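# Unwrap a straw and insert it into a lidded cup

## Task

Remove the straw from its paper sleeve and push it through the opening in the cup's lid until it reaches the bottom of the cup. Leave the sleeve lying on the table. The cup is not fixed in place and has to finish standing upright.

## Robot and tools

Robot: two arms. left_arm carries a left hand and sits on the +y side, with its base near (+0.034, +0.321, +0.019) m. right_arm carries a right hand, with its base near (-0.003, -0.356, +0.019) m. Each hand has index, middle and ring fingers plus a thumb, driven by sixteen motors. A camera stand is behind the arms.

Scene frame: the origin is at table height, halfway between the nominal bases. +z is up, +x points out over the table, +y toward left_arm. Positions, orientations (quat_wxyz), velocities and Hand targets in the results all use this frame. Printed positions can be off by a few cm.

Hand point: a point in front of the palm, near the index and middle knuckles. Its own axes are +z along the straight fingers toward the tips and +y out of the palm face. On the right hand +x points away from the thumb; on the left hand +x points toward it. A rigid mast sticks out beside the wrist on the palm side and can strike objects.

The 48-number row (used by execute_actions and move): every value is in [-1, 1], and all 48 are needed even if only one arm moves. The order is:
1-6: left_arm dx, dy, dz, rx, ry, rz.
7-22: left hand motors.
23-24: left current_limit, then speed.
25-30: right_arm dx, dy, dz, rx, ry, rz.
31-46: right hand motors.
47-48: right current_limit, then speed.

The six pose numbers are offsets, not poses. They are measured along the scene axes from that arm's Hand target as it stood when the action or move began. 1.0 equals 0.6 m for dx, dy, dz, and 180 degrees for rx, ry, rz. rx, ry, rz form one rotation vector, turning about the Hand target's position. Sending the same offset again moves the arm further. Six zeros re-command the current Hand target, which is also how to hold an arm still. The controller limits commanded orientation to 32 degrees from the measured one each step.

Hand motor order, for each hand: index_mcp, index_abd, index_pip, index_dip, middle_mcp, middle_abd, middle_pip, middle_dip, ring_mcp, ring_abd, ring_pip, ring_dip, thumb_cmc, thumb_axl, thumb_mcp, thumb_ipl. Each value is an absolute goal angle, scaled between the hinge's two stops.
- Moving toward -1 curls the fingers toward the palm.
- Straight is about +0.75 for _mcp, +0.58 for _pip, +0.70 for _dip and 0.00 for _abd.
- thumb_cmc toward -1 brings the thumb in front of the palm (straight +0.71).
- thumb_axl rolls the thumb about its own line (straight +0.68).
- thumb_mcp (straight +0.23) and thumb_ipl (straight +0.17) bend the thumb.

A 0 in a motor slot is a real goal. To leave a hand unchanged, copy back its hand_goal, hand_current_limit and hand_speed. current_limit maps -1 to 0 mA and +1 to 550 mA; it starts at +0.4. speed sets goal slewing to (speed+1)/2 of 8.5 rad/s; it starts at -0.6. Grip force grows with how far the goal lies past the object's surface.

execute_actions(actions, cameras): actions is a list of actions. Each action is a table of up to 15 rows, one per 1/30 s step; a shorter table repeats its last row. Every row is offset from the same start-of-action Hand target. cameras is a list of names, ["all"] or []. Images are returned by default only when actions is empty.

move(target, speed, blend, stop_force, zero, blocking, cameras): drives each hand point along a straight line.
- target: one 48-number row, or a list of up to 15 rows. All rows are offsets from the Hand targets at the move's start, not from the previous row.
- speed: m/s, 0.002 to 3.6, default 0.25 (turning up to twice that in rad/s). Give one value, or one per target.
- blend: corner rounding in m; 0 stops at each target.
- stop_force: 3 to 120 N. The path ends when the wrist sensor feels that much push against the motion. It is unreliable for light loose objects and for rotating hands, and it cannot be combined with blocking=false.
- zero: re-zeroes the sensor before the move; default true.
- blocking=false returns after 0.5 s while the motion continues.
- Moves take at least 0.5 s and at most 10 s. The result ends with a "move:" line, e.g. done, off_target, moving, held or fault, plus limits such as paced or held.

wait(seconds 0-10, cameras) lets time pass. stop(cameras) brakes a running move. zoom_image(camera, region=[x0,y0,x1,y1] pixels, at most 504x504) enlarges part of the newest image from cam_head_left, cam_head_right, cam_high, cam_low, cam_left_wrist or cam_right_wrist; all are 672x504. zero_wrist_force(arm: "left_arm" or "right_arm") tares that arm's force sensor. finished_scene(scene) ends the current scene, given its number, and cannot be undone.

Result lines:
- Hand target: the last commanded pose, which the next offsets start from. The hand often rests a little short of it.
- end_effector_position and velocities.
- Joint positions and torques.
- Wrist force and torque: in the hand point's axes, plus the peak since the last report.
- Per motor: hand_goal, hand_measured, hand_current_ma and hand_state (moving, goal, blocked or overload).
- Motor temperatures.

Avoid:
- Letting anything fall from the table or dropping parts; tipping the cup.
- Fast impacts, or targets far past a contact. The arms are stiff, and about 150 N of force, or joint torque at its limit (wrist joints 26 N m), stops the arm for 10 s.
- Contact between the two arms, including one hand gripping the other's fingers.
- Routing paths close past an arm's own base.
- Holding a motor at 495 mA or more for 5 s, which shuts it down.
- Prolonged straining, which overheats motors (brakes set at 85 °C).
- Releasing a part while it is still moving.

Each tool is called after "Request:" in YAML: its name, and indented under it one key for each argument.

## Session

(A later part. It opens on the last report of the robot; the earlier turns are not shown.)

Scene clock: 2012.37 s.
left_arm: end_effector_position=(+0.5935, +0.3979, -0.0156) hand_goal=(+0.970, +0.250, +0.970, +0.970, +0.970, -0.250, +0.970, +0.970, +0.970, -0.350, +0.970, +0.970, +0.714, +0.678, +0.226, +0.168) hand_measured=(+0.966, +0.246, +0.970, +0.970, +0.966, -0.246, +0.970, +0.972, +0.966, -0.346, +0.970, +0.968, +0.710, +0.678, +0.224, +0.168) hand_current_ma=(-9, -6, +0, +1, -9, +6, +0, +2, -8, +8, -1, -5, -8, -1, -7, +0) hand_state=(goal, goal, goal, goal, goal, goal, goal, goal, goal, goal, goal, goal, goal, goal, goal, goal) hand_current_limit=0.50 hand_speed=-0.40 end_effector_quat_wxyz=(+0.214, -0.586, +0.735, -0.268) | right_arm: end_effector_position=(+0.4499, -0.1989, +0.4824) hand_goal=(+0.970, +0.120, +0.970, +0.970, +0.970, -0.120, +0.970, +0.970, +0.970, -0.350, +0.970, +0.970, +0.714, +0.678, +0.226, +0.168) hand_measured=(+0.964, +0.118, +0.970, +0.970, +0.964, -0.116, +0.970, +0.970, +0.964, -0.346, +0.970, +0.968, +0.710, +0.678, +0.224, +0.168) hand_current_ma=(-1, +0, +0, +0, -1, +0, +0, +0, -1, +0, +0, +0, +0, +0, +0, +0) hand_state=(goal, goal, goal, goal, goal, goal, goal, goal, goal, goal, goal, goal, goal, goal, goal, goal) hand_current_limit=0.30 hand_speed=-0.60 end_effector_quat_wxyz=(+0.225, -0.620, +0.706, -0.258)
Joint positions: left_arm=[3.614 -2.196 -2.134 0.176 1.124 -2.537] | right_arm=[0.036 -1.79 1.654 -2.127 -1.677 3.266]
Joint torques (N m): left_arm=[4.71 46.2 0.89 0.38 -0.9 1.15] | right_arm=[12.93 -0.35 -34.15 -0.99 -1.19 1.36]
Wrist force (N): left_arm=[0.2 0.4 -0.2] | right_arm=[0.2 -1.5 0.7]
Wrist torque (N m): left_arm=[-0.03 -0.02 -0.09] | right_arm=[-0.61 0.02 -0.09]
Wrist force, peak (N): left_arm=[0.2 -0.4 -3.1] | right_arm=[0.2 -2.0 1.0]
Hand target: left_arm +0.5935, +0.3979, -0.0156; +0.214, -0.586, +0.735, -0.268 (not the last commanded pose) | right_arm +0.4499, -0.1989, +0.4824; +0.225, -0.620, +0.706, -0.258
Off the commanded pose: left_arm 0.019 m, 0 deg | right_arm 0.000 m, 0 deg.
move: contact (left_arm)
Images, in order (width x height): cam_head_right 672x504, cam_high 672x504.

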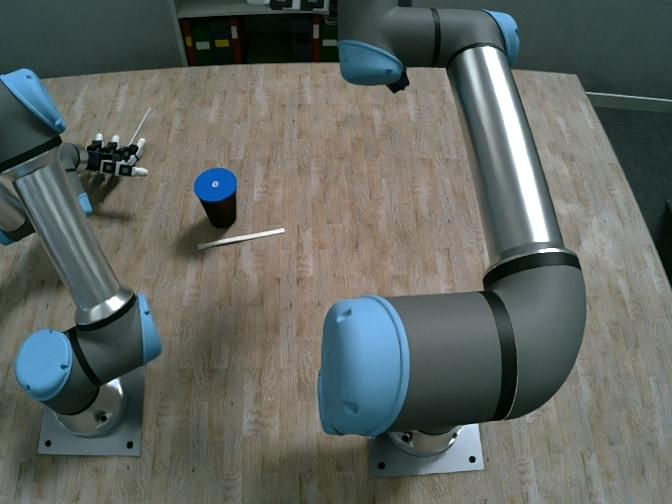

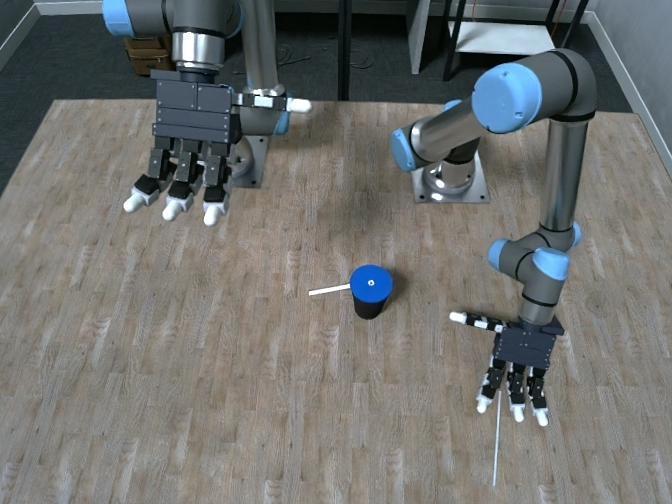

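Request:
move:
  target: [0,0,0,0,0,0,0.97,-0.3,0.97,0.97,0.97,0.3,0.97,0.97,0.97,-0.35,0.97,0.97,0.714,0.678,0.226,0.168,0.1,-0.93,0,0,0,0,0,0,0.97,0.12,0.97,0.97,0.97,-0.12,0.97,0.97,0.97,-0.35,0.97,0.97,0.714,0.678,0.226,0.168,0.3,-0.6]
  speed: 0.06

Request:
move:
  target: [0,0,0,0,0,0,0.97,-0.3,0.97,0.97,0.97,0.3,0.97,0.97,0.97,-0.35,0.97,0.97,0.714,0.678,0.226,0.168,0.5,-0.93,0,0,0,0,0,0,0.97,0.12,0.97,0.97,0.97,-0.12,0.97,0.97,0.97,-0.35,0.97,0.97,0.714,0.678,0.226,0.168,0.3,-0.6]
  speed: 0.06
  cameras: ["cam_high","cam_head_right"]

Request:
zoom_image:
  camera: "cam_high"
  region: [450, 350, 550, 450]

Request:
zoom_image:
  camera: "cam_head_right"
  region: [60, 70, 180, 190]

Scene clock: 2019.07 s.
left_arm: end_effector_position=(+0.5935, +0.3979, -0.0156) hand_goal=(+0.970, -0.300, +0.970, +0.970, +0.970, +0.300, +0.970, +0.970, +0.970, -0.350, +0.970, +0.970, +0.714, +0.678, +0.226, +0.168) hand_measured=(+0.960, -0.068, +0.970, +0.970, +0.964, +0.086, +0.970, +0.972, +0.966, -0.346, +0.970, +0.968, +0.710, +0.678, +0.224, +0.168) hand_current_ma=(-25, +303, -1, +1, -12, -302, +0, +2, -8, +8, -1, -5, -8, -1, -7, +0) hand_state=(goal, blocked, goal, goal, goal, blocked, goal, goal, goal, goal, goal, goal, goal, goal, goal, goal) hand_current_limit=0.10 hand_speed=-0.93 end_effector_quat_wxyz=(+0.214, -0.586, +0.735, -0.268) | right_arm: end_effector_position=(+0.4499, -0.1989, +0.4824) hand_goal=(+0.970, +0.120, +0.970, +0.970, +0.970, -0.120, +0.970, +0.970, +0.970, -0.350, +0.970, +0.970, +0.714, +0.678, +0.226, +0.168) hand_measured=(+0.964, +0.118, +0.970, +0.970, +0.964, -0.116, +0.970, +0.970, +0.964, -0.346, +0.970, +0.968, +0.710, +0.678, +0.224, +0.168) hand_current_ma=(-1, +0, +0, +0, -1, +0, +0, +0, -1, +0, +0, +0, +0, +0, +0, +0) hand_state=(goal, goal, goal, goal, goal, goal, goal, goal, goal, goal, goal, goal, goal, goal, goal, goal) hand_current_limit=0.30 hand_speed=-0.60 end_effector_quat_wxyz=(+0.225, -0.620, +0.706, -0.258)
Joint positions: left_arm=[3.614 -2.196 -2.134 0.176 1.124 -2.537] | right_arm=[0.036 -1.79 1.654 -2.127 -1.677 3.266]
Joint torques (N m): left_arm=[-7.75 45.29 2.59 0.81 -0.62 -0.08] | right_arm=[12.65 -0.24 -33.81 -0.92 -1.17 1.23]
Wrist force (N): left_arm=[0.3 0.6 -0.1] | right_arm=[0.3 -1.5 0.9]
Wrist torque (N m): left_arm=[-0.02 -0.01 -0.08] | right_arm=[-0.62 0.01 -0.09]
Wrist force, peak (N): left_arm=[0.3 0.8 0.4] | right_arm=[-0.1 -2.0 1.1]
Hand target: left_arm +0.5935, +0.3979, -0.0156; +0.214, -0.586, +0.735, -0.268 | right_arm +0.4499, -0.1989, +0.4824; +0.225, -0.620, +0.706, -0.258
Off the commanded pose: left_arm 0.000 m, 0 deg | right_arm 0.000 m, 0 deg.
move: done

Scene clock: 2019.57 s.
left_arm: end_effector_position=(+0.5935, +0.3979, -0.0156) hand_goal=(+0.970, -0.300, +0.970, +0.970, +0.970, +0.300, +0.970, +0.970, +0.970, -0.350, +0.970, +0.970, +0.714, +0.678, +0.226, +0.168) hand_measured=(+0.960, -0.068, +0.968, +0.970, +0.966, +0.092, +0.970, +0.970, +0.966, -0.346, +0.970, +0.968, +0.710, +0.678, +0.224, +0.168) hand_current_ma=(-29, +412, -3, +1, -10, -412, +0, +1, -8, +8, -1, -5, -8, -1, -7, +0) hand_state=(goal, blocked, goal, goal, goal, blocked, goal, goal, goal, goal, goal, goal, goal, goal, goal, goal) hand_current_limit=0.50 hand_speed=-0.93 end_effector_quat_wxyz=(+0.214, -0.586, +0.735, -0.268) | right_arm: end_effector_position=(+0.4499, -0.1989, +0.4824) hand_goal=(+0.970, +0.120, +0.970, +0.970, +0.970, -0.120, +0.970, +0.970, +0.970, -0.350, +0.970, +0.970, +0.714, +0.678, +0.226, +0.168) hand_measured=(+0.964, +0.118, +0.970, +0.970, +0.964, -0.116, +0.970, +0.970, +0.964, -0.346, +0.970, +0.968, +0.710, +0.678, +0.224, +0.168) hand_current_ma=(-1, +0, +0, +0, -1, +0, +0, +0, -1, +0, +0, +0, +0, +0, +0, +0) hand_state=(goal, goal, goal, goal, goal, goal, goal, goal, goal, goal, goal, goal, goal, goal, goal, goal) hand_current_limit=0.30 hand_speed=-0.60 end_effector_quat_wxyz=(+0.225, -0.620, +0.706, -0.258)
Joint positions: left_arm=[3.614 -2.196 -2.134 0.176 1.124 -2.537] | right_arm=[0.036 -1.79 1.654 -2.127 -1.677 3.266]
Joint torques (N m): left_arm=[-8.96 47.21 2.1 0.52 -0.57 0] | right_arm=[12.49 -0.34 -33.86 -0.8 -1.3 1.45]
Wrist force (N): left_arm=[0.2 0.7 0.0] | right_arm=[0.0 -1.7 0.9]
Wrist torque (N m): left_arm=[-0.01 -0.01 -0.10] | right_arm=[-0.64 0.05 -0.12]
Wrist force, peak (N): left_arm=[0.4 0.6 -0.2] | right_arm=[0.6 -1.7 1.0]
Hand target: left_arm +0.5935, +0.3979, -0.0156; +0.214, -0.586, +0.735, -0.268 | right_arm +0.4499, -0.1989, +0.4824; +0.225, -0.620, +0.706, -0.258
Off the commanded pose: left_arm 0.000 m, 0 deg | right_arm 0.000 m, 0 deg.
move: done
Images, in order (width x height): cam_head_right 672x504, cam_high 672x504.

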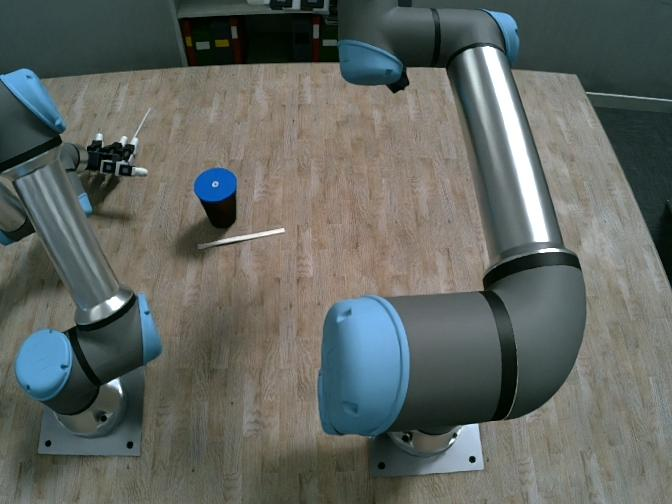

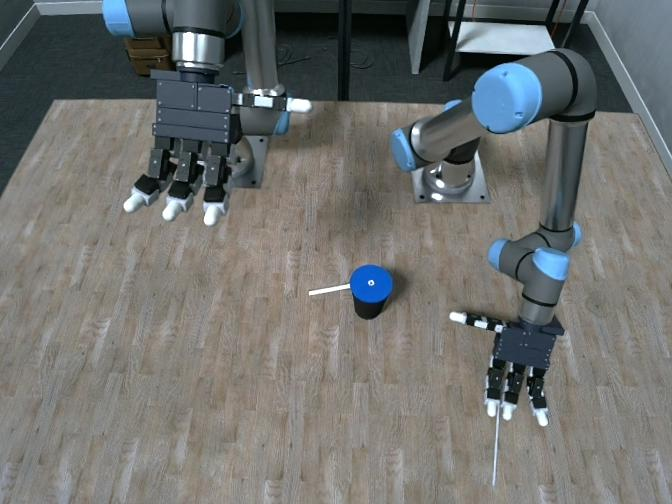

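Scaled by 5.040 from the camera's 672x504 image, which has a finer 960x720 frame.

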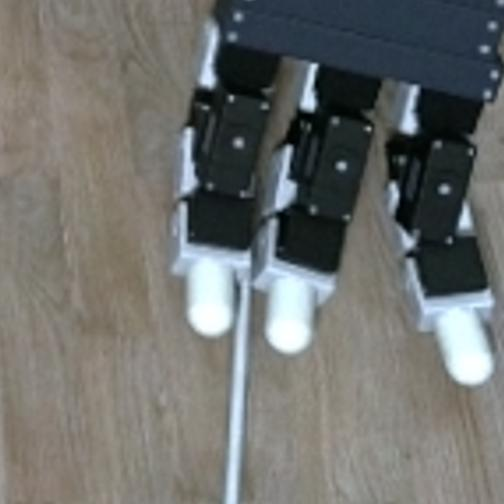

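Scaled by 4.200 from the camera's 672x504 image, which has a finer 960x720 frame.

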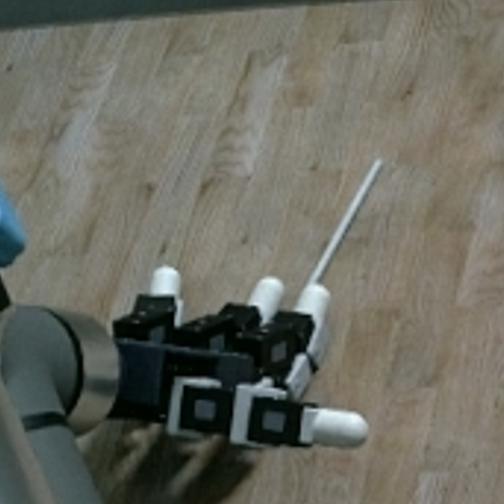

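Request:
move:
  target:
    - [0,0,0.05,0,0,0,0.97,-0.3,0.97,0.97,0.97,0.3,0.97,0.97,0.97,-0.35,0.97,0.97,0.714,0.678,0.226,0.168,0.5,-0.93,0,0,0,0,0,0,0.97,0.12,0.97,0.97,0.97,-0.12,0.97,0.97,0.97,-0.35,0.97,0.97,0.714,0.678,0.226,0.168,0.3,-0.6]
    - [0,0,0.25,0,0,0,0.97,-0.3,0.97,0.97,0.97,0.3,0.97,0.97,0.97,-0.35,0.97,0.97,0.714,0.678,0.226,0.168,0.5,-0.93,0,0,0,0,0,0,0.97,0.12,0.97,0.97,0.97,-0.12,0.97,0.97,0.97,-0.35,0.97,0.97,0.714,0.678,0.226,0.168,0.3,-0.6]
  speed: [0.012,0.03]
  blend: [0.015,0]
  cameras: ["cam_high","cam_head_right"]

Request:
zoom_image:
  camera: "cam_high"
  region: [450, 350, 590, 490]

Scene clock: 2031.53 s.
left_arm: end_effector_position=(+0.5935, +0.3979, +0.1343) hand_goal=(+0.970, -0.300, +0.970, +0.970, +0.970, +0.300, +0.970, +0.970, +0.970, -0.350, +0.970, +0.970, +0.714, +0.678, +0.226, +0.168) hand_measured=(+0.952, -0.078, +0.966, +0.970, +0.978, +0.146, +0.976, +0.970, +0.964, -0.346, +0.970, +0.968, +0.710, +0.678, +0.224, +0.168) hand_current_ma=(-52, +413, -9, +1, +22, -412, +13, +0, -13, +8, -1, -5, -8, -1, -7, +0) hand_state=(goal, blocked, goal, goal, goal, blocked, goal, goal, goal, goal, goal, goal, goal, goal, goal, goal) hand_current_limit=0.50 hand_speed=-0.93 end_effector_quat_wxyz=(+0.214, -0.586, +0.735, -0.268) | right_arm: end_effector_position=(+0.4499, -0.1989, +0.4824) hand_goal=(+0.970, +0.120, +0.970, +0.970, +0.970, -0.120, +0.970, +0.970, +0.970, -0.350, +0.970, +0.970, +0.714, +0.678, +0.226, +0.168) hand_measured=(+0.964, +0.118, +0.970, +0.970, +0.964, -0.116, +0.970, +0.970, +0.964, -0.346, +0.970, +0.968, +0.710, +0.678, +0.224, +0.168) hand_current_ma=(-1, +0, +0, +0, -1, +0, +0, +0, -1, +0, +0, +0, +0, +0, +0, +0) hand_state=(goal, goal, goal, goal, goal, goal, goal, goal, goal, goal, goal, goal, goal, goal, goal, goal) hand_current_limit=0.30 hand_speed=-0.60 end_effector_quat_wxyz=(+0.225, -0.620, +0.706, -0.258)
Joint positions: left_arm=[3.614 -1.853 -2.076 -0.226 1.124 -2.537] | right_arm=[0.036 -1.79 1.654 -2.127 -1.677 3.266]
Joint torques (N m): left_arm=[-2.01 41.18 23.33 0.33 -1.18 1.46] | right_arm=[12.8 -0.53 -33.64 -0.81 -1.19 1.1]
Wrist force (N): left_arm=[0.2 0.9 0.1] | right_arm=[0.3 -1.2 0.7]
Wrist torque (N m): left_arm=[-0.06 -0.01 -0.12] | right_arm=[-0.56 0.01 -0.08]
Wrist force, peak (N): left_arm=[0.4 -0.4 -1.1] | right_arm=[0.3 -1.8 1.2]
Hand target: left_arm +0.5935, +0.3979, +0.1344; +0.214, -0.586, +0.735, -0.268 | right_arm +0.4499, -0.1989, +0.4824; +0.225, -0.620, +0.706, -0.258
Off the commanded pose: left_arm 0.000 m, 0 deg | right_arm 0.000 m, 0 deg.
move: done
Images, in order (width x height): cam_head_right 672x504, cam_high 672x504.

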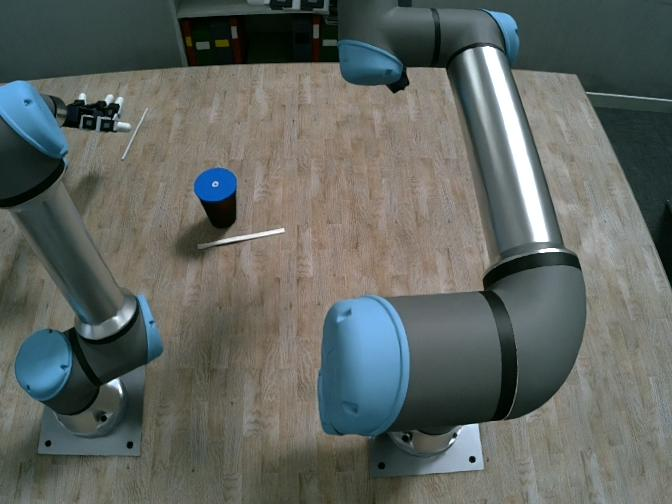

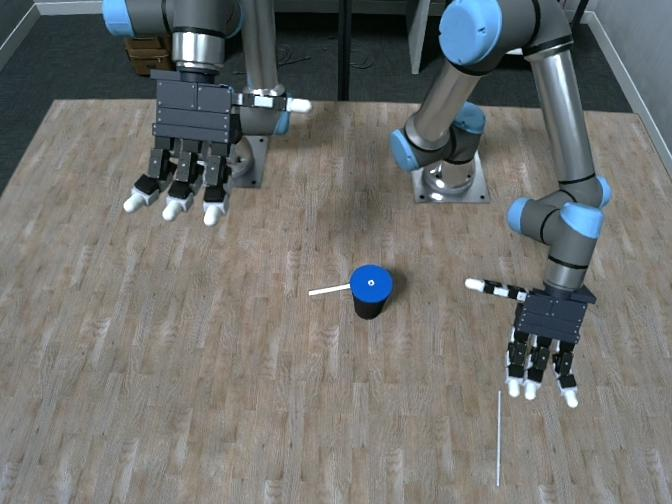

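Scaled by 3.600 from the camera's 672x504 image, which has a finer 960x720 frame.

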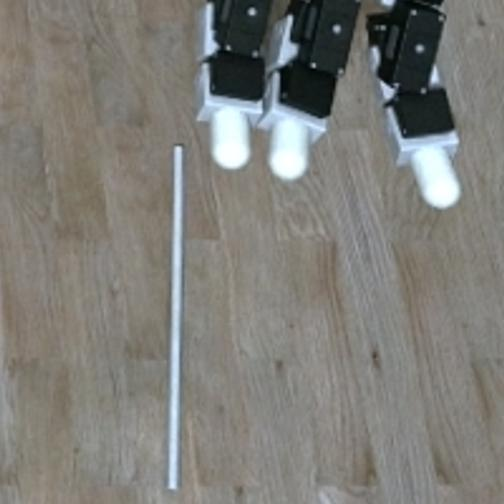

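Request:
move:
  target: [-0.005,-0.008,-0.23,0,0,0.0122,0.97,0.25,0.97,0.97,0.97,-0.25,0.97,0.97,0.97,-0.35,0.97,0.97,0.714,0.678,0.226,0.168,0.5,-0.4,0,0,0,0,0,0,0.97,0.12,0.97,0.97,0.97,-0.12,0.97,0.97,0.97,-0.35,0.97,0.97,0.714,0.678,0.226,0.168,0.3,-0.6]
  speed: 0.08

Request:
move:
  target: [0,0,-0.05,0,0,0,0.97,0.25,0.97,0.97,0.97,-0.25,0.97,0.97,0.97,-0.35,0.97,0.97,0.714,0.678,0.226,0.168,0.5,-0.4,0,0,0,0,0,0,0.97,0.12,0.97,0.97,0.97,-0.12,0.97,0.97,0.97,-0.35,0.97,0.97,0.714,0.678,0.226,0.168,0.3,-0.6]
  speed: 0.012
  stop_force: 3
  cameras: ["cam_high","cam_head_right"]

Request:
zoom_image:
  camera: "cam_high"
  region: [450, 350, 550, 450]

Request:
zoom_image:
  camera: "cam_head_right"
  region: [80, 90, 160, 170]

Scene clock: 2045.93 s.
left_arm: end_effector_position=(+0.5905, +0.3931, -0.0034) hand_goal=(+0.970, +0.250, +0.970, +0.970, +0.970, -0.250, +0.970, +0.970, +0.970, -0.350, +0.970, +0.970, +0.714, +0.678, +0.226, +0.168) hand_measured=(+0.952, +0.246, +0.966, +0.970, +0.964, -0.246, +0.970, +0.970, +0.964, -0.346, +0.970, +0.968, +0.710, +0.678, +0.224, +0.168) hand_current_ma=(-52, -8, -9, +1, -16, +6, +0, +0, -14, +8, -1, -5, -8, -1, -7, +0) hand_state=(goal, goal, goal, goal, goal, goal, goal, goal, goal, goal, goal, goal, goal, goal, goal, goal) hand_current_limit=0.50 hand_speed=-0.40 end_effector_quat_wxyz=(+0.219, -0.599, +0.723, -0.264) | right_arm: end_effector_position=(+0.4499, -0.1989, +0.4824) hand_goal=(+0.970, +0.120, +0.970, +0.970, +0.970, -0.120, +0.970, +0.970, +0.970, -0.350, +0.970, +0.970, +0.714, +0.678, +0.226, +0.168) hand_measured=(+0.964, +0.118, +0.970, +0.970, +0.964, -0.116, +0.970, +0.970, +0.964, -0.346, +0.970, +0.968, +0.710, +0.678, +0.224, +0.168) hand_current_ma=(-1, +0, +0, +0, -1, +0, +0, +0, -1, +0, +0, +0, +0, +0, +0, +0) hand_state=(goal, goal, goal, goal, goal, goal, goal, goal, goal, goal, goal, goal, goal, goal, goal, goal) hand_current_limit=0.30 hand_speed=-0.60 end_effector_quat_wxyz=(+0.225, -0.620, +0.706, -0.258)
Joint positions: left_arm=[3.604 -2.163 -2.15 0.178 1.15 -2.581] | right_arm=[0.036 -1.79 1.654 -2.127 -1.677 3.266]
Joint torques (N m): left_arm=[-11.39 29.99 16.73 6.08 0.66 -1.89] | right_arm=[12.78 -0.99 -33.88 -0.86 -0.98 1.01]
Wrist force (N): left_arm=[0.1 0.7 -0.1] | right_arm=[0.3 -1.7 0.9]
Wrist torque (N m): left_arm=[-0.08 0.02 0.00] | right_arm=[-0.63 0.01 -0.08]
Wrist force, peak (N): left_arm=[0.1 1.2 0.2] | right_arm=[0.0 -1.9 0.9]
Hand target: left_arm +0.5905, +0.3931, -0.0036; +0.219, -0.600, +0.723, -0.264 | right_arm +0.4499, -0.1989, +0.4824; +0.225, -0.620, +0.706, -0.258
Off the commanded pose: left_arm 0.000 m, 0 deg | right_arm 0.000 m, 0 deg.
move: done

Scene clock: 2048.07 s.
left_arm: end_effector_position=(+0.5905, +0.3931, -0.0156) hand_goal=(+0.970, +0.250, +0.970, +0.970, +0.970, -0.250, +0.970, +0.970, +0.970, -0.350, +0.970, +0.970, +0.714, +0.678, +0.226, +0.168) hand_measured=(+0.966, +0.246, +0.970, +0.970, +0.966, -0.246, +0.970, +0.970, +0.966, -0.346, +0.970, +0.968, +0.710, +0.678, +0.224, +0.168) hand_current_ma=(-8, -7, +0, +1, -9, +6, +0, +0, -9, +7, +0, -5, -8, -1, -7, +0) hand_state=(goal, goal, goal, goal, goal, goal, goal, goal, goal, goal, goal, goal, goal, goal, goal, goal) hand_current_limit=0.50 hand_speed=-0.40 end_effector_quat_wxyz=(+0.219, -0.600, +0.723, -0.264) | right_arm: end_effector_position=(+0.4499, -0.1989, +0.4824) hand_goal=(+0.970, +0.120, +0.970, +0.970, +0.970, -0.120, +0.970, +0.970, +0.970, -0.350, +0.970, +0.970, +0.714, +0.678, +0.226, +0.168) hand_measured=(+0.964, +0.118, +0.970, +0.970, +0.964, -0.116, +0.970, +0.970, +0.964, -0.346, +0.970, +0.968, +0.710, +0.678, +0.224, +0.168) hand_current_ma=(-1, +0, +0, +0, -1, +0, +0, +0, -1, +0, +0, +0, +0, +0, +0, +0) hand_state=(goal, goal, goal, goal, goal, goal, goal, goal, goal, goal, goal, goal, goal, goal, goal, goal) hand_current_limit=0.30 hand_speed=-0.60 end_effector_quat_wxyz=(+0.225, -0.620, +0.706, -0.258)
Joint positions: left_arm=[3.604 -2.195 -2.148 0.208 1.15 -2.581] | right_arm=[0.036 -1.79 1.654 -2.127 -1.677 3.266]
Joint torques (N m): left_arm=[-9.41 45.16 4.73 0.51 0.22 -1.34] | right_arm=[12.2 -0.58 -34.03 -0.96 -1 1.09]
Wrist force (N): left_arm=[0.4 0.4 -0.3] | right_arm=[0.4 -1.6 0.9]
Wrist torque (N m): left_arm=[-0.01 -0.02 0.02] | right_arm=[-0.62 0.00 -0.08]
Wrist force, peak (N): left_arm=[0.4 -0.4 -3.5] | right_arm=[0.2 -1.9 1.1]
Hand target: left_arm +0.5905, +0.3931, -0.0156; +0.219, -0.600, +0.723, -0.264 (not the last commanded pose) | right_arm +0.4499, -0.1989, +0.4824; +0.225, -0.620, +0.706, -0.258
Off the commanded pose: left_arm 0.018 m, 0 deg | right_arm 0.000 m, 0 deg.
move: contact (left_arm)
Images, in order (width x height): cam_head_right 672x504, cam_high 672x504.

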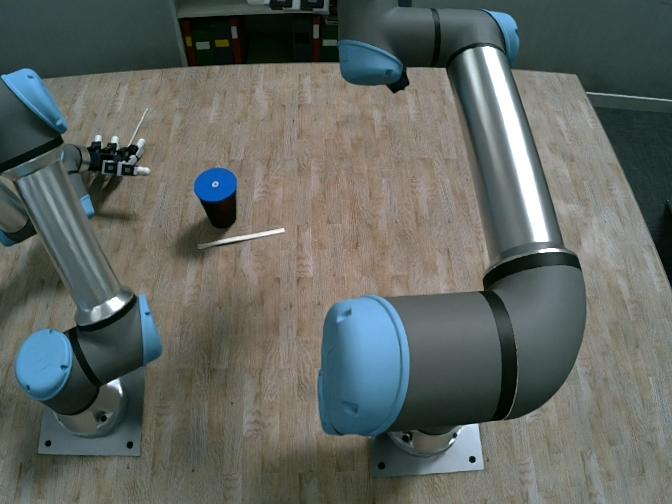

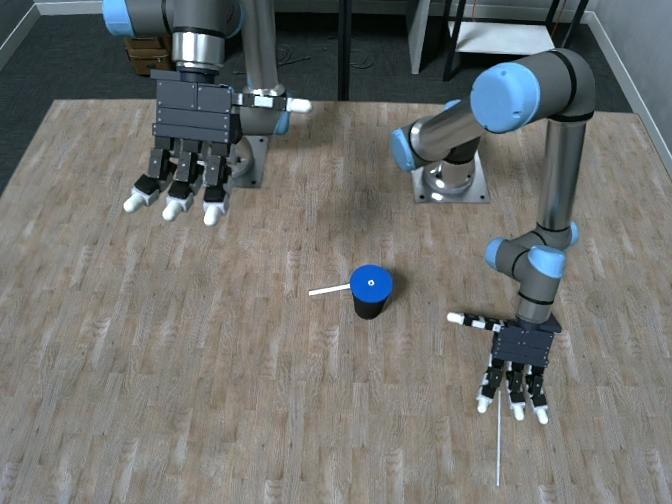

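Scaled by 5.040 from the camera's 672x504 image, which has a finer 960x720 frame.

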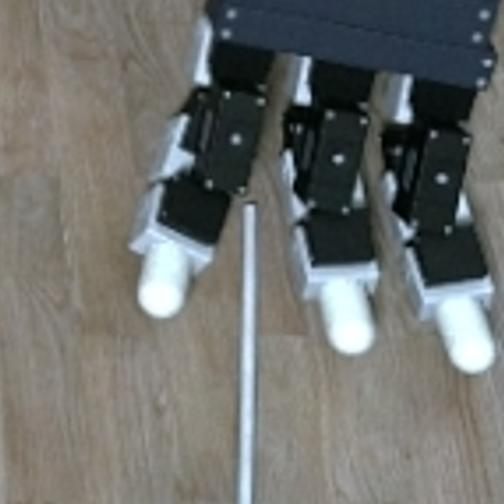

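Scaled by 6.300 from the camera's 672x504 image, which has a finer 960x720 frame.

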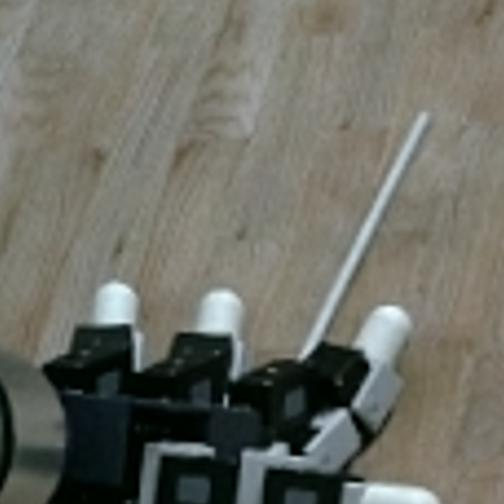

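Request:
move:
  target: [0,0,0,0,0,0,0.97,-0.3,0.97,0.97,0.97,0.3,0.97,0.97,0.97,-0.35,0.97,0.97,0.714,0.678,0.226,0.168,0.1,-0.93,0,0,0,0,0,0,0.97,0.12,0.97,0.97,0.97,-0.12,0.97,0.97,0.97,-0.35,0.97,0.97,0.714,0.678,0.226,0.168,0.3,-0.6]
  speed: 0.06

Request:
move:
  target: [0,0,0.033,0,0,0,0.97,-0.3,0.97,0.97,0.97,0.3,0.97,0.97,0.97,-0.35,0.97,0.97,0.714,0.678,0.226,0.168,0.1,-0.93,0,0,0,0,0,0,0.97,0.12,0.97,0.97,0.97,-0.12,0.97,0.97,0.97,-0.35,0.97,0.97,0.714,0.678,0.226,0.168,0.3,-0.6]
  speed: 0.01
  cameras: ["cam_high","cam_head_right"]

Request:
zoom_image:
  camera: "cam_high"
  region: [450, 350, 550, 450]

Request:
zoom_image:
  camera: "cam_head_right"
  region: [80, 90, 160, 170]

Scene clock: 2055.50 s.
left_arm: end_effector_position=(+0.5905, +0.3931, -0.0156) hand_goal=(+0.970, -0.300, +0.970, +0.970, +0.970, +0.300, +0.970, +0.970, +0.970, -0.350, +0.970, +0.970, +0.714, +0.678, +0.226, +0.168) hand_measured=(+0.960, -0.068, +0.970, +0.970, +0.964, +0.086, +0.970, +0.970, +0.966, -0.346, +0.970, +0.968, +0.710, +0.678, +0.224, +0.168) hand_current_ma=(-26, +303, -1, +1, -12, -302, +0, +0, -9, +7, +0, -5, -8, -1, -7, +0) hand_state=(goal, blocked, goal, goal, goal, blocked, goal, goal, goal, goal, goal, goal, goal, goal, goal, goal) hand_current_limit=0.10 hand_speed=-0.93 end_effector_quat_wxyz=(+0.219, -0.600, +0.723, -0.264) | right_arm: end_effector_position=(+0.4499, -0.1989, +0.4824) hand_goal=(+0.970, +0.120, +0.970, +0.970, +0.970, -0.120, +0.970, +0.970, +0.970, -0.350, +0.970, +0.970, +0.714, +0.678, +0.226, +0.168) hand_measured=(+0.964, +0.118, +0.970, +0.970, +0.964, -0.116, +0.970, +0.970, +0.964, -0.346, +0.970, +0.968, +0.710, +0.678, +0.224, +0.168) hand_current_ma=(-1, +0, +0, +0, -1, +0, +0, +0, -1, +0, +0, +0, +0, +0, +0, +0) hand_state=(goal, goal, goal, goal, goal, goal, goal, goal, goal, goal, goal, goal, goal, goal, goal, goal) hand_current_limit=0.30 hand_speed=-0.60 end_effector_quat_wxyz=(+0.225, -0.620, +0.706, -0.258)
Joint positions: left_arm=[3.604 -2.195 -2.148 0.208 1.15 -2.581] | right_arm=[0.036 -1.79 1.654 -2.127 -1.677 3.266]
Joint torques (N m): left_arm=[-9.68 46.54 3.78 0.63 0.28 -1.64] | right_arm=[12.54 -1 -33.61 -0.89 -1.07 0.85]
Wrist force (N): left_arm=[0.3 0.3 -0.1] | right_arm=[0.2 -1.7 0.8]
Wrist torque (N m): left_arm=[-0.06 0.01 0.02] | right_arm=[-0.62 0.02 -0.09]
Wrist force, peak (N): left_arm=[0.4 0.8 0.0] | right_arm=[0.4 -1.9 1.3]
Hand target: left_arm +0.5905, +0.3931, -0.0156; +0.219, -0.600, +0.723, -0.264 | right_arm +0.4499, -0.1989, +0.4824; +0.225, -0.620, +0.706, -0.258
Off the commanded pose: left_arm 0.000 m, 0 deg | right_arm 0.000 m, 0 deg.
move: done

Scene clock: 2057.80 s.
left_arm: end_effector_position=(+0.5905, +0.3931, +0.0040) hand_goal=(+0.970, -0.300, +0.970, +0.970, +0.970, +0.300, +0.970, +0.970, +0.970, -0.350, +0.970, +0.970, +0.714, +0.678, +0.226, +0.168) hand_measured=(+0.956, -0.068, +0.966, +0.970, +0.964, +0.090, +0.970, +0.970, +0.964, -0.346, +0.970, +0.968, +0.710, +0.678, +0.224, +0.168) hand_current_ma=(-37, +302, -6, +1, -12, -302, +0, +0, -13, +7, +0, -5, -8, -1, -7, +0) hand_state=(goal, blocked, goal, goal, goal, blocked, goal, goal, goal, goal, goal, goal, goal, goal, goal, goal) hand_current_limit=0.10 hand_speed=-0.93 end_effector_quat_wxyz=(+0.219, -0.600, +0.723, -0.264) | right_arm: end_effector_position=(+0.4499, -0.1989, +0.4824) hand_goal=(+0.970, +0.120, +0.970, +0.970, +0.970, -0.120, +0.970, +0.970, +0.970, -0.350, +0.970, +0.970, +0.714, +0.678, +0.226, +0.168) hand_measured=(+0.964, +0.118, +0.970, +0.970, +0.964, -0.116, +0.970, +0.970, +0.964, -0.346, +0.970, +0.968, +0.710, +0.678, +0.224, +0.168) hand_current_ma=(-1, +0, +0, +0, -1, +0, +0, +0, -1, +0, +0, +0, +0, +0, +0, +0) hand_state=(goal, goal, goal, goal, goal, goal, goal, goal, goal, goal, goal, goal, goal, goal, goal, goal) hand_current_limit=0.30 hand_speed=-0.60 end_effector_quat_wxyz=(+0.225, -0.620, +0.706, -0.258)
Joint positions: left_arm=[3.604 -2.144 -2.15 0.159 1.15 -2.581] | right_arm=[0.036 -1.79 1.654 -2.127 -1.677 3.266]
Joint torques (N m): left_arm=[-9.04 46.92 3.64 0.58 0.02 -1.81] | right_arm=[13.06 -0.67 -33.81 -0.87 -0.99 0.82]
Wrist force (N): left_arm=[0.1 0.9 0.1] | right_arm=[0.3 -1.4 0.9]
Wrist torque (N m): left_arm=[-0.09 0.03 -0.01] | right_arm=[-0.60 0.01 -0.08]
Wrist force, peak (N): left_arm=[0.1 1.2 0.2] | right_arm=[0.3 -1.8 1.2]
Hand target: left_arm +0.5905, +0.3931, +0.0042; +0.219, -0.600, +0.723, -0.264 | right_arm +0.4499, -0.1989, +0.4824; +0.225, -0.620, +0.706, -0.258
Off the commanded pose: left_arm 0.000 m, 0 deg | right_arm 0.000 m, 0 deg.
move: done
Images, in order (width x height): cam_head_right 672x504, cam_high 672x504.

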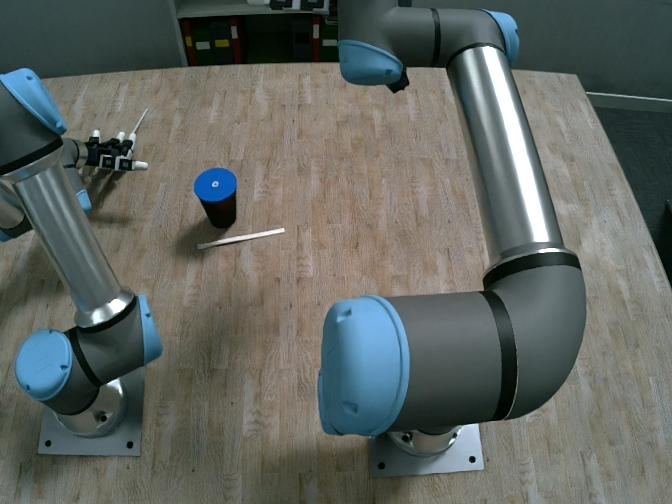

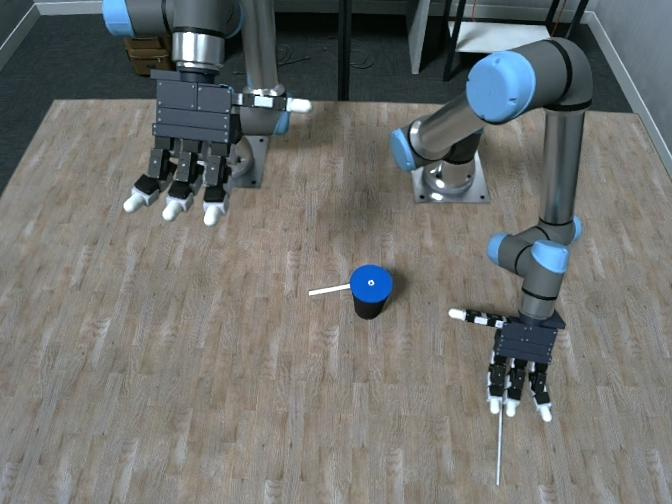

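Scaled by 5.040 from the camera's 672x504 image, which has a finer 960x720 frame.

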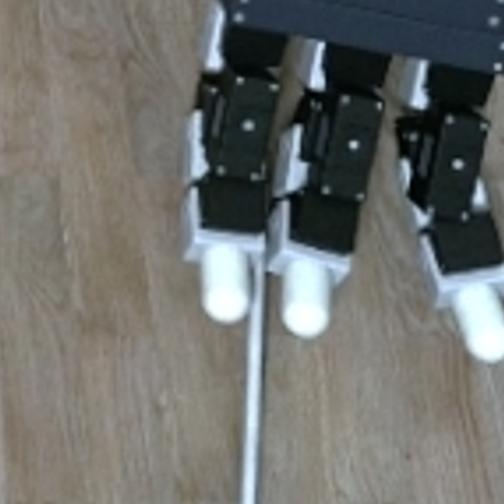

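Scaled by 6.300 from the camera's 672x504 image, which has a finer 960x720 frame.

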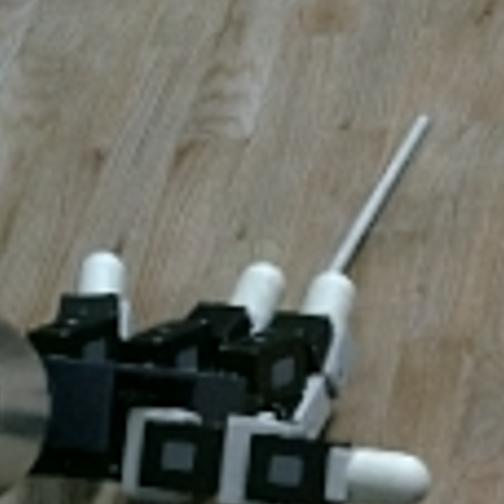

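Request:
move:
  target: [0,0,0.06,0,0,0,0.97,-0.3,0.97,0.97,0.97,0.3,0.97,0.97,0.97,-0.35,0.97,0.97,0.714,0.678,0.226,0.168,0.1,-0.93,0,0,0,0,0,0,0.97,0.12,0.97,0.97,0.97,-0.12,0.97,0.97,0.97,-0.35,0.97,0.97,0.714,0.678,0.226,0.168,0.3,-0.6]
  speed: 0.01
  cameras: ["cam_high","cam_head_right"]

Request:
zoom_image:
  camera: "cam_high"
  region: [450, 350, 590, 490]

Request:
zoom_image:
  camera: "cam_head_right"
  region: [80, 90, 160, 170]

Scene clock: 2067.03 s.
left_arm: end_effector_position=(+0.5905, +0.3931, +0.0400) hand_goal=(+0.970, -0.300, +0.970, +0.970, +0.970, +0.300, +0.970, +0.970, +0.970, -0.350, +0.970, +0.970, +0.714, +0.678, +0.226, +0.168) hand_measured=(+0.956, -0.068, +0.966, +0.970, +0.964, +0.092, +0.970, +0.970, +0.964, -0.346, +0.970, +0.968, +0.710, +0.678, +0.224, +0.168) hand_current_ma=(-40, +302, -6, +1, -12, -302, +0, +0, -13, +7, +0, -5, -8, -1, -7, +0) hand_state=(goal, blocked, goal, goal, goal, blocked, goal, goal, goal, goal, goal, goal, goal, goal, goal, goal) hand_current_limit=0.10 hand_speed=-0.93 end_effector_quat_wxyz=(+0.219, -0.600, +0.723, -0.264) | right_arm: end_effector_position=(+0.4499, -0.1989, +0.4824) hand_goal=(+0.970, +0.120, +0.970, +0.970, +0.970, -0.120, +0.970, +0.970, +0.970, -0.350, +0.970, +0.970, +0.714, +0.678, +0.226, +0.168) hand_measured=(+0.964, +0.118, +0.970, +0.970, +0.964, -0.116, +0.970, +0.970, +0.964, -0.346, +0.970, +0.968, +0.710, +0.678, +0.224, +0.168) hand_current_ma=(-1, +0, +0, +0, -1, +0, +0, +0, -1, +0, +0, +0, +0, +0, +0, +0) hand_state=(goal, goal, goal, goal, goal, goal, goal, goal, goal, goal, goal, goal, goal, goal, goal, goal) hand_current_limit=0.30 hand_speed=-0.60 end_effector_quat_wxyz=(+0.225, -0.620, +0.706, -0.258)
Joint positions: left_arm=[3.604 -2.054 -2.146 0.064 1.15 -2.581] | right_arm=[0.036 -1.79 1.654 -2.127 -1.677 3.266]
Joint torques (N m): left_arm=[-5.78 43.37 19.88 0.16 0.08 -1.22] | right_arm=[13.08 -1.47 -33.48 -0.94 -0.91 0.79]
Wrist force (N): left_arm=[0.2 0.9 0.2] | right_arm=[0.3 -1.4 0.7]
Wrist torque (N m): left_arm=[-0.09 0.00 0.00] | right_arm=[-0.58 0.02 -0.08]
Wrist force, peak (N): left_arm=[0.1 1.2 0.0] | right_arm=[0.1 -1.7 1.4]
Hand target: left_arm +0.5905, +0.3931, +0.0402; +0.219, -0.600, +0.723, -0.264 | right_arm +0.4499, -0.1989, +0.4824; +0.225, -0.620, +0.706, -0.258
Off the commanded pose: left_arm 0.000 m, 0 deg | right_arm 0.000 m, 0 deg.
move: done
Images, in order (width x height): cam_head_right 672x504, cam_high 672x504.

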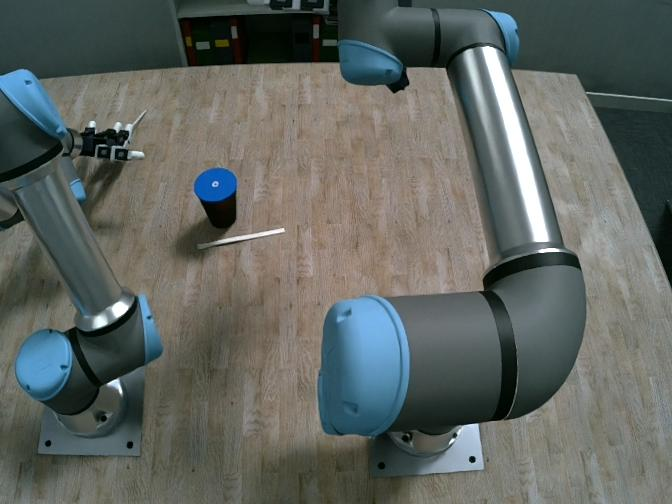

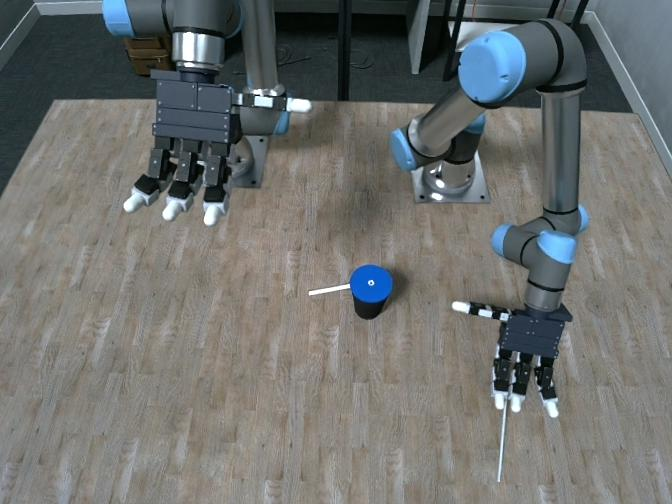

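Scaled by 3.600 from the camera's 672x504 image, which has a finer 960x720 frame.

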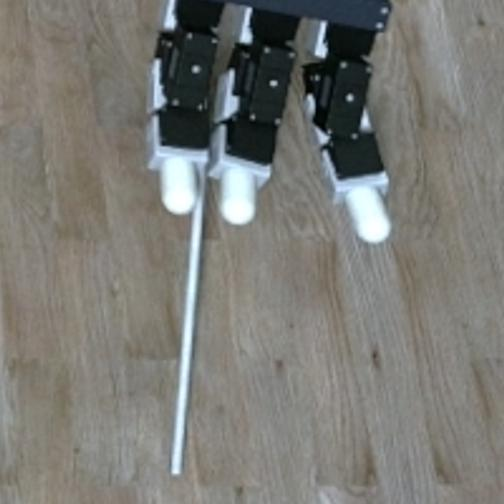

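Scaled by 6.300 from the camera's 672x504 image, which has a finer 960x720 frame.

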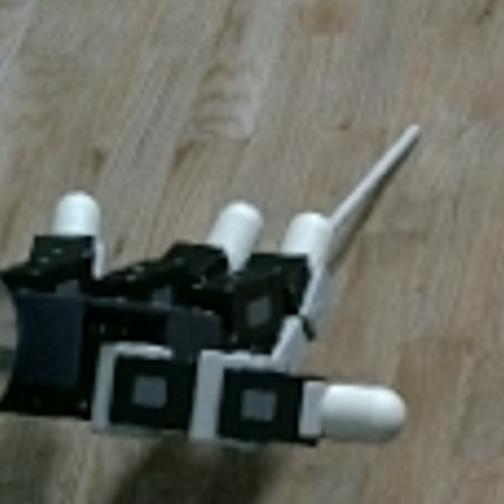

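Request:
move:
  target: [0,0,0.25,0,0,0,0.97,-0.3,0.97,0.97,0.97,0.3,0.97,0.97,0.97,-0.35,0.97,0.97,0.714,0.678,0.226,0.168,0.1,-0.93,0,0,0,0,0,0,0.97,0.12,0.97,0.97,0.97,-0.12,0.97,0.97,0.97,-0.35,0.97,0.97,0.714,0.678,0.226,0.168,0.3,-0.6]
  speed: 0.02

Request:
move:
  target: [0,0,0.3,0,0,0,0.97,-0.3,0.97,0.97,0.97,0.3,0.97,0.97,0.97,-0.35,0.97,0.97,0.714,0.678,0.226,0.168,0.1,-0.93,0,0,0,0,0,0,0.97,0.12,0.97,0.97,0.97,-0.12,0.97,0.97,0.97,-0.35,0.97,0.97,0.714,0.678,0.226,0.168,0.3,-0.6]
  speed: 0.035
  cameras: ["cam_high","cam_head_right","cam_low"]

Request:
zoom_image:
  camera: "cam_high"
  region: [450, 330, 650, 500]

Scene clock: 2079.20 s.
left_arm: end_effector_position=(+0.5905, +0.3931, +0.1901) hand_goal=(+0.970, -0.300, +0.970, +0.970, +0.970, +0.300, +0.970, +0.970, +0.970, -0.350, +0.970, +0.970, +0.714, +0.678, +0.226, +0.168) hand_measured=(+0.956, -0.068, +0.966, +0.970, +0.964, +0.098, +0.970, +0.970, +0.964, -0.346, +0.970, +0.968, +0.710, +0.678, +0.224, +0.168) hand_current_ma=(-40, +302, -6, +1, -16, -302, +0, +0, -13, +7, +0, -5, -8, -1, -7, +0) hand_state=(goal, blocked, goal, goal, goal, blocked, goal, goal, goal, goal, goal, goal, goal, goal, goal, goal) hand_current_limit=0.10 hand_speed=-0.93 end_effector_quat_wxyz=(+0.219, -0.600, +0.723, -0.264) | right_arm: end_effector_position=(+0.4499, -0.1989, +0.4824) hand_goal=(+0.970, +0.120, +0.970, +0.970, +0.970, -0.120, +0.970, +0.970, +0.970, -0.350, +0.970, +0.970, +0.714, +0.678, +0.226, +0.168) hand_measured=(+0.964, +0.118, +0.970, +0.970, +0.964, -0.116, +0.970, +0.970, +0.964, -0.346, +0.970, +0.968, +0.710, +0.678, +0.224, +0.168) hand_current_ma=(-1, +0, +0, +0, -1, +0, +0, +0, -1, +0, +0, +0, +0, +0, +0, +0) hand_state=(goal, goal, goal, goal, goal, goal, goal, goal, goal, goal, goal, goal, goal, goal, goal, goal) hand_current_limit=0.30 hand_speed=-0.60 end_effector_quat_wxyz=(+0.225, -0.620, +0.706, -0.258)
Joint positions: left_arm=[3.604 -1.748 -2.032 -0.356 1.15 -2.581] | right_arm=[0.036 -1.79 1.654 -2.127 -1.677 3.266]
Joint torques (N m): left_arm=[-6.23 36.05 24.8 0.4 0.18 0.11] | right_arm=[12.16 -1.31 -33.69 -0.96 -0.76 0.6]
Wrist force (N): left_arm=[0.4 1.2 0.2] | right_arm=[0.1 -2.0 0.6]
Wrist torque (N m): left_arm=[-0.05 -0.02 0.00] | right_arm=[-0.65 0.05 -0.11]
Wrist force, peak (N): left_arm=[0.4 1.2 0.2] | right_arm=[0.4 -1.9 1.0]
Hand target: left_arm +0.5905, +0.3931, +0.1902; +0.219, -0.600, +0.723, -0.264 | right_arm +0.4499, -0.1989, +0.4824; +0.225, -0.620, +0.706, -0.258
Off the commanded pose: left_arm 0.000 m, 0 deg | right_arm 0.000 m, 0 deg.
move: done

Scene clock: 2084.83 s.
left_arm: end_effector_position=(+0.5905, +0.3931, +0.3701) hand_goal=(+0.970, -0.300, +0.970, +0.970, +0.970, +0.300, +0.970, +0.970, +0.970, -0.350, +0.970, +0.970, +0.714, +0.678, +0.226, +0.168) hand_measured=(+0.956, -0.068, +0.966, +0.970, +0.964, +0.098, +0.970, +0.970, +0.964, -0.346, +0.970, +0.968, +0.710, +0.678, +0.224, +0.168) hand_current_ma=(-40, +302, -6, +1, -16, -302, +0, +0, -14, +7, +0, -5, -8, -1, -7, +0) hand_state=(goal, blocked, goal, goal, goal, blocked, goal, goal, goal, goal, goal, goal, goal, goal, goal, goal) hand_current_limit=0.10 hand_speed=-0.93 end_effector_quat_wxyz=(+0.219, -0.600, +0.723, -0.264) | right_arm: end_effector_position=(+0.4499, -0.1989, +0.4824) hand_goal=(+0.970, +0.120, +0.970, +0.970, +0.970, -0.120, +0.970, +0.970, +0.970, -0.350, +0.970, +0.970, +0.714, +0.678, +0.226, +0.168) hand_measured=(+0.964, +0.118, +0.970, +0.970, +0.964, -0.116, +0.970, +0.970, +0.964, -0.346, +0.970, +0.968, +0.710, +0.678, +0.224, +0.168) hand_current_ma=(-1, +0, +0, +0, -1, +0, +0, +0, -1, +0, +0, +0, +0, +0, +0, +0) hand_state=(goal, goal, goal, goal, goal, goal, goal, goal, goal, goal, goal, goal, goal, goal, goal, goal) hand_current_limit=0.30 hand_speed=-0.60 end_effector_quat_wxyz=(+0.225, -0.620, +0.706, -0.258)
Joint positions: left_arm=[3.604 -1.576 -1.72 -0.839 1.15 -2.581] | right_arm=[0.036 -1.79 1.654 -2.127 -1.677 3.266]
Joint torques (N m): left_arm=[4.98 34.02 29.49 0.58 -1.01 0.81] | right_arm=[12.4 -0.93 -33.68 -0.99 -0.74 0.54]
Wrist force (N): left_arm=[0.4 1.1 0.1] | right_arm=[-0.2 -1.5 1.0]
Wrist torque (N m): left_arm=[-0.05 -0.03 0.00] | right_arm=[-0.61 0.07 -0.13]
Wrist force, peak (N): left_arm=[0.3 1.2 0.2] | right_arm=[0.2 -2.0 1.3]
Hand target: left_arm +0.5905, +0.3931, +0.3702; +0.219, -0.600, +0.723, -0.264 | right_arm +0.4499, -0.1989, +0.4824; +0.225, -0.620, +0.706, -0.258
Off the commanded pose: left_arm 0.000 m, 0 deg | right_arm 0.000 m, 0 deg.
move: done
Images, in order (width x height): cam_head_right 672x504, cam_high 672x504, cam_low 672x504.

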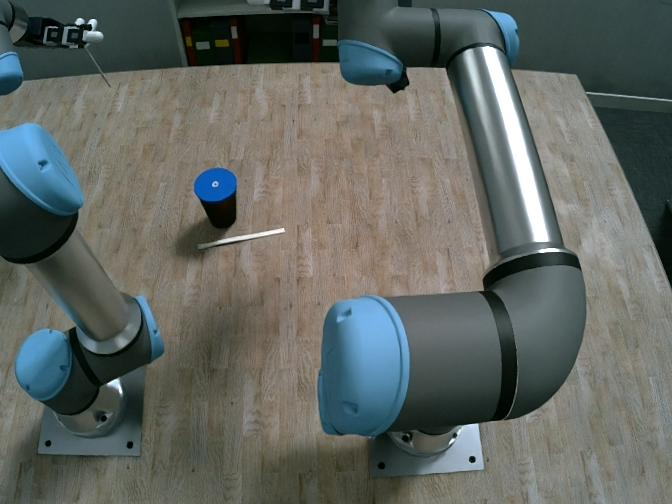

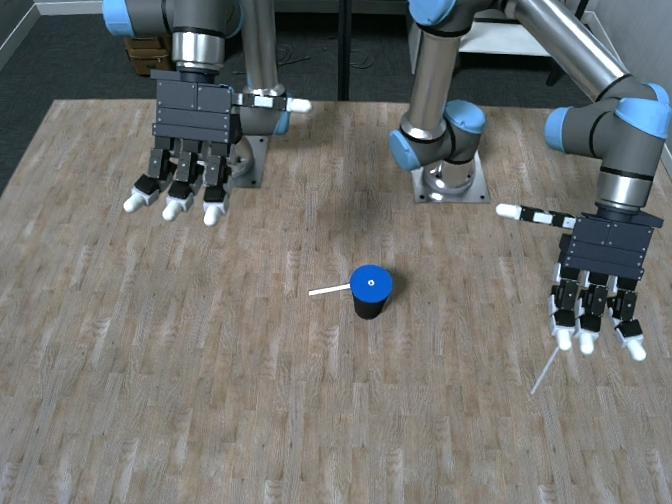

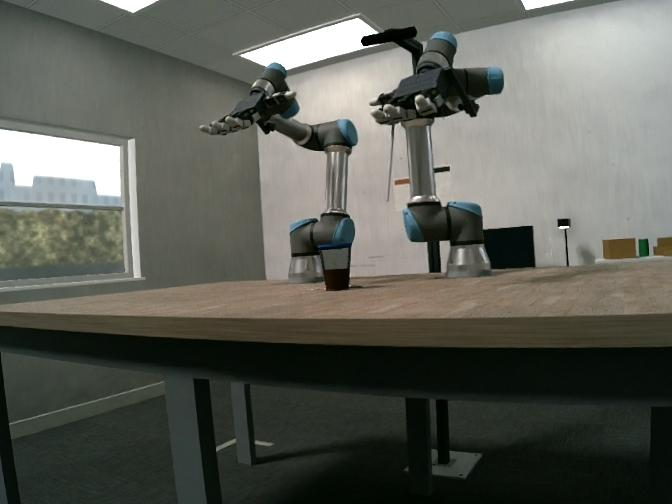

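Scaled by 2.520 from the camera's 672x504 image, which has a finer 960x720 frame.

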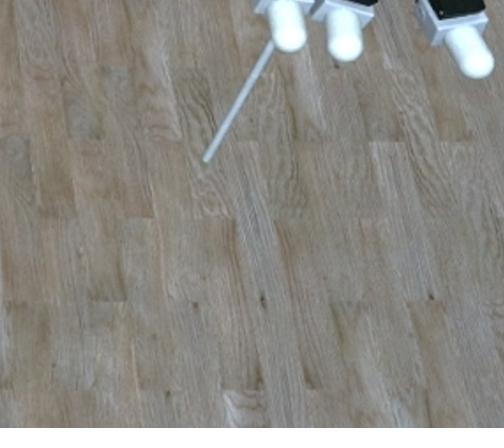

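Request:
zoom_image:
  camera: "cam_low"
  region: [350, 60, 450, 220]

Request:
zoom_image:
  camera: "cam_head_right"
  region: [30, 0, 150, 100]

Scaled by 3.150 from the camera's 672x504 image, which has a finer 960x720 frame.

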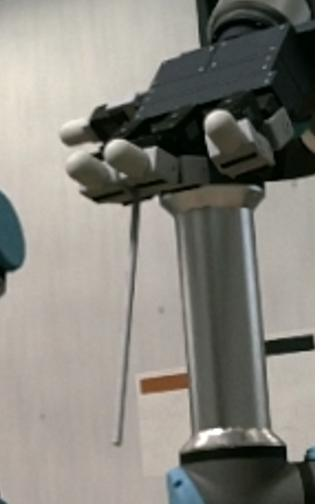

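Scaled by 4.200 from the camera's 672x504 image, which has a finer 960x720 frame.

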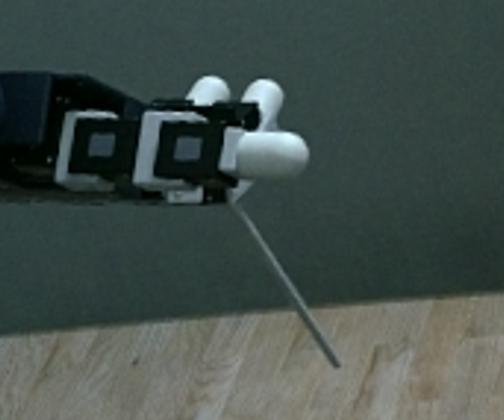

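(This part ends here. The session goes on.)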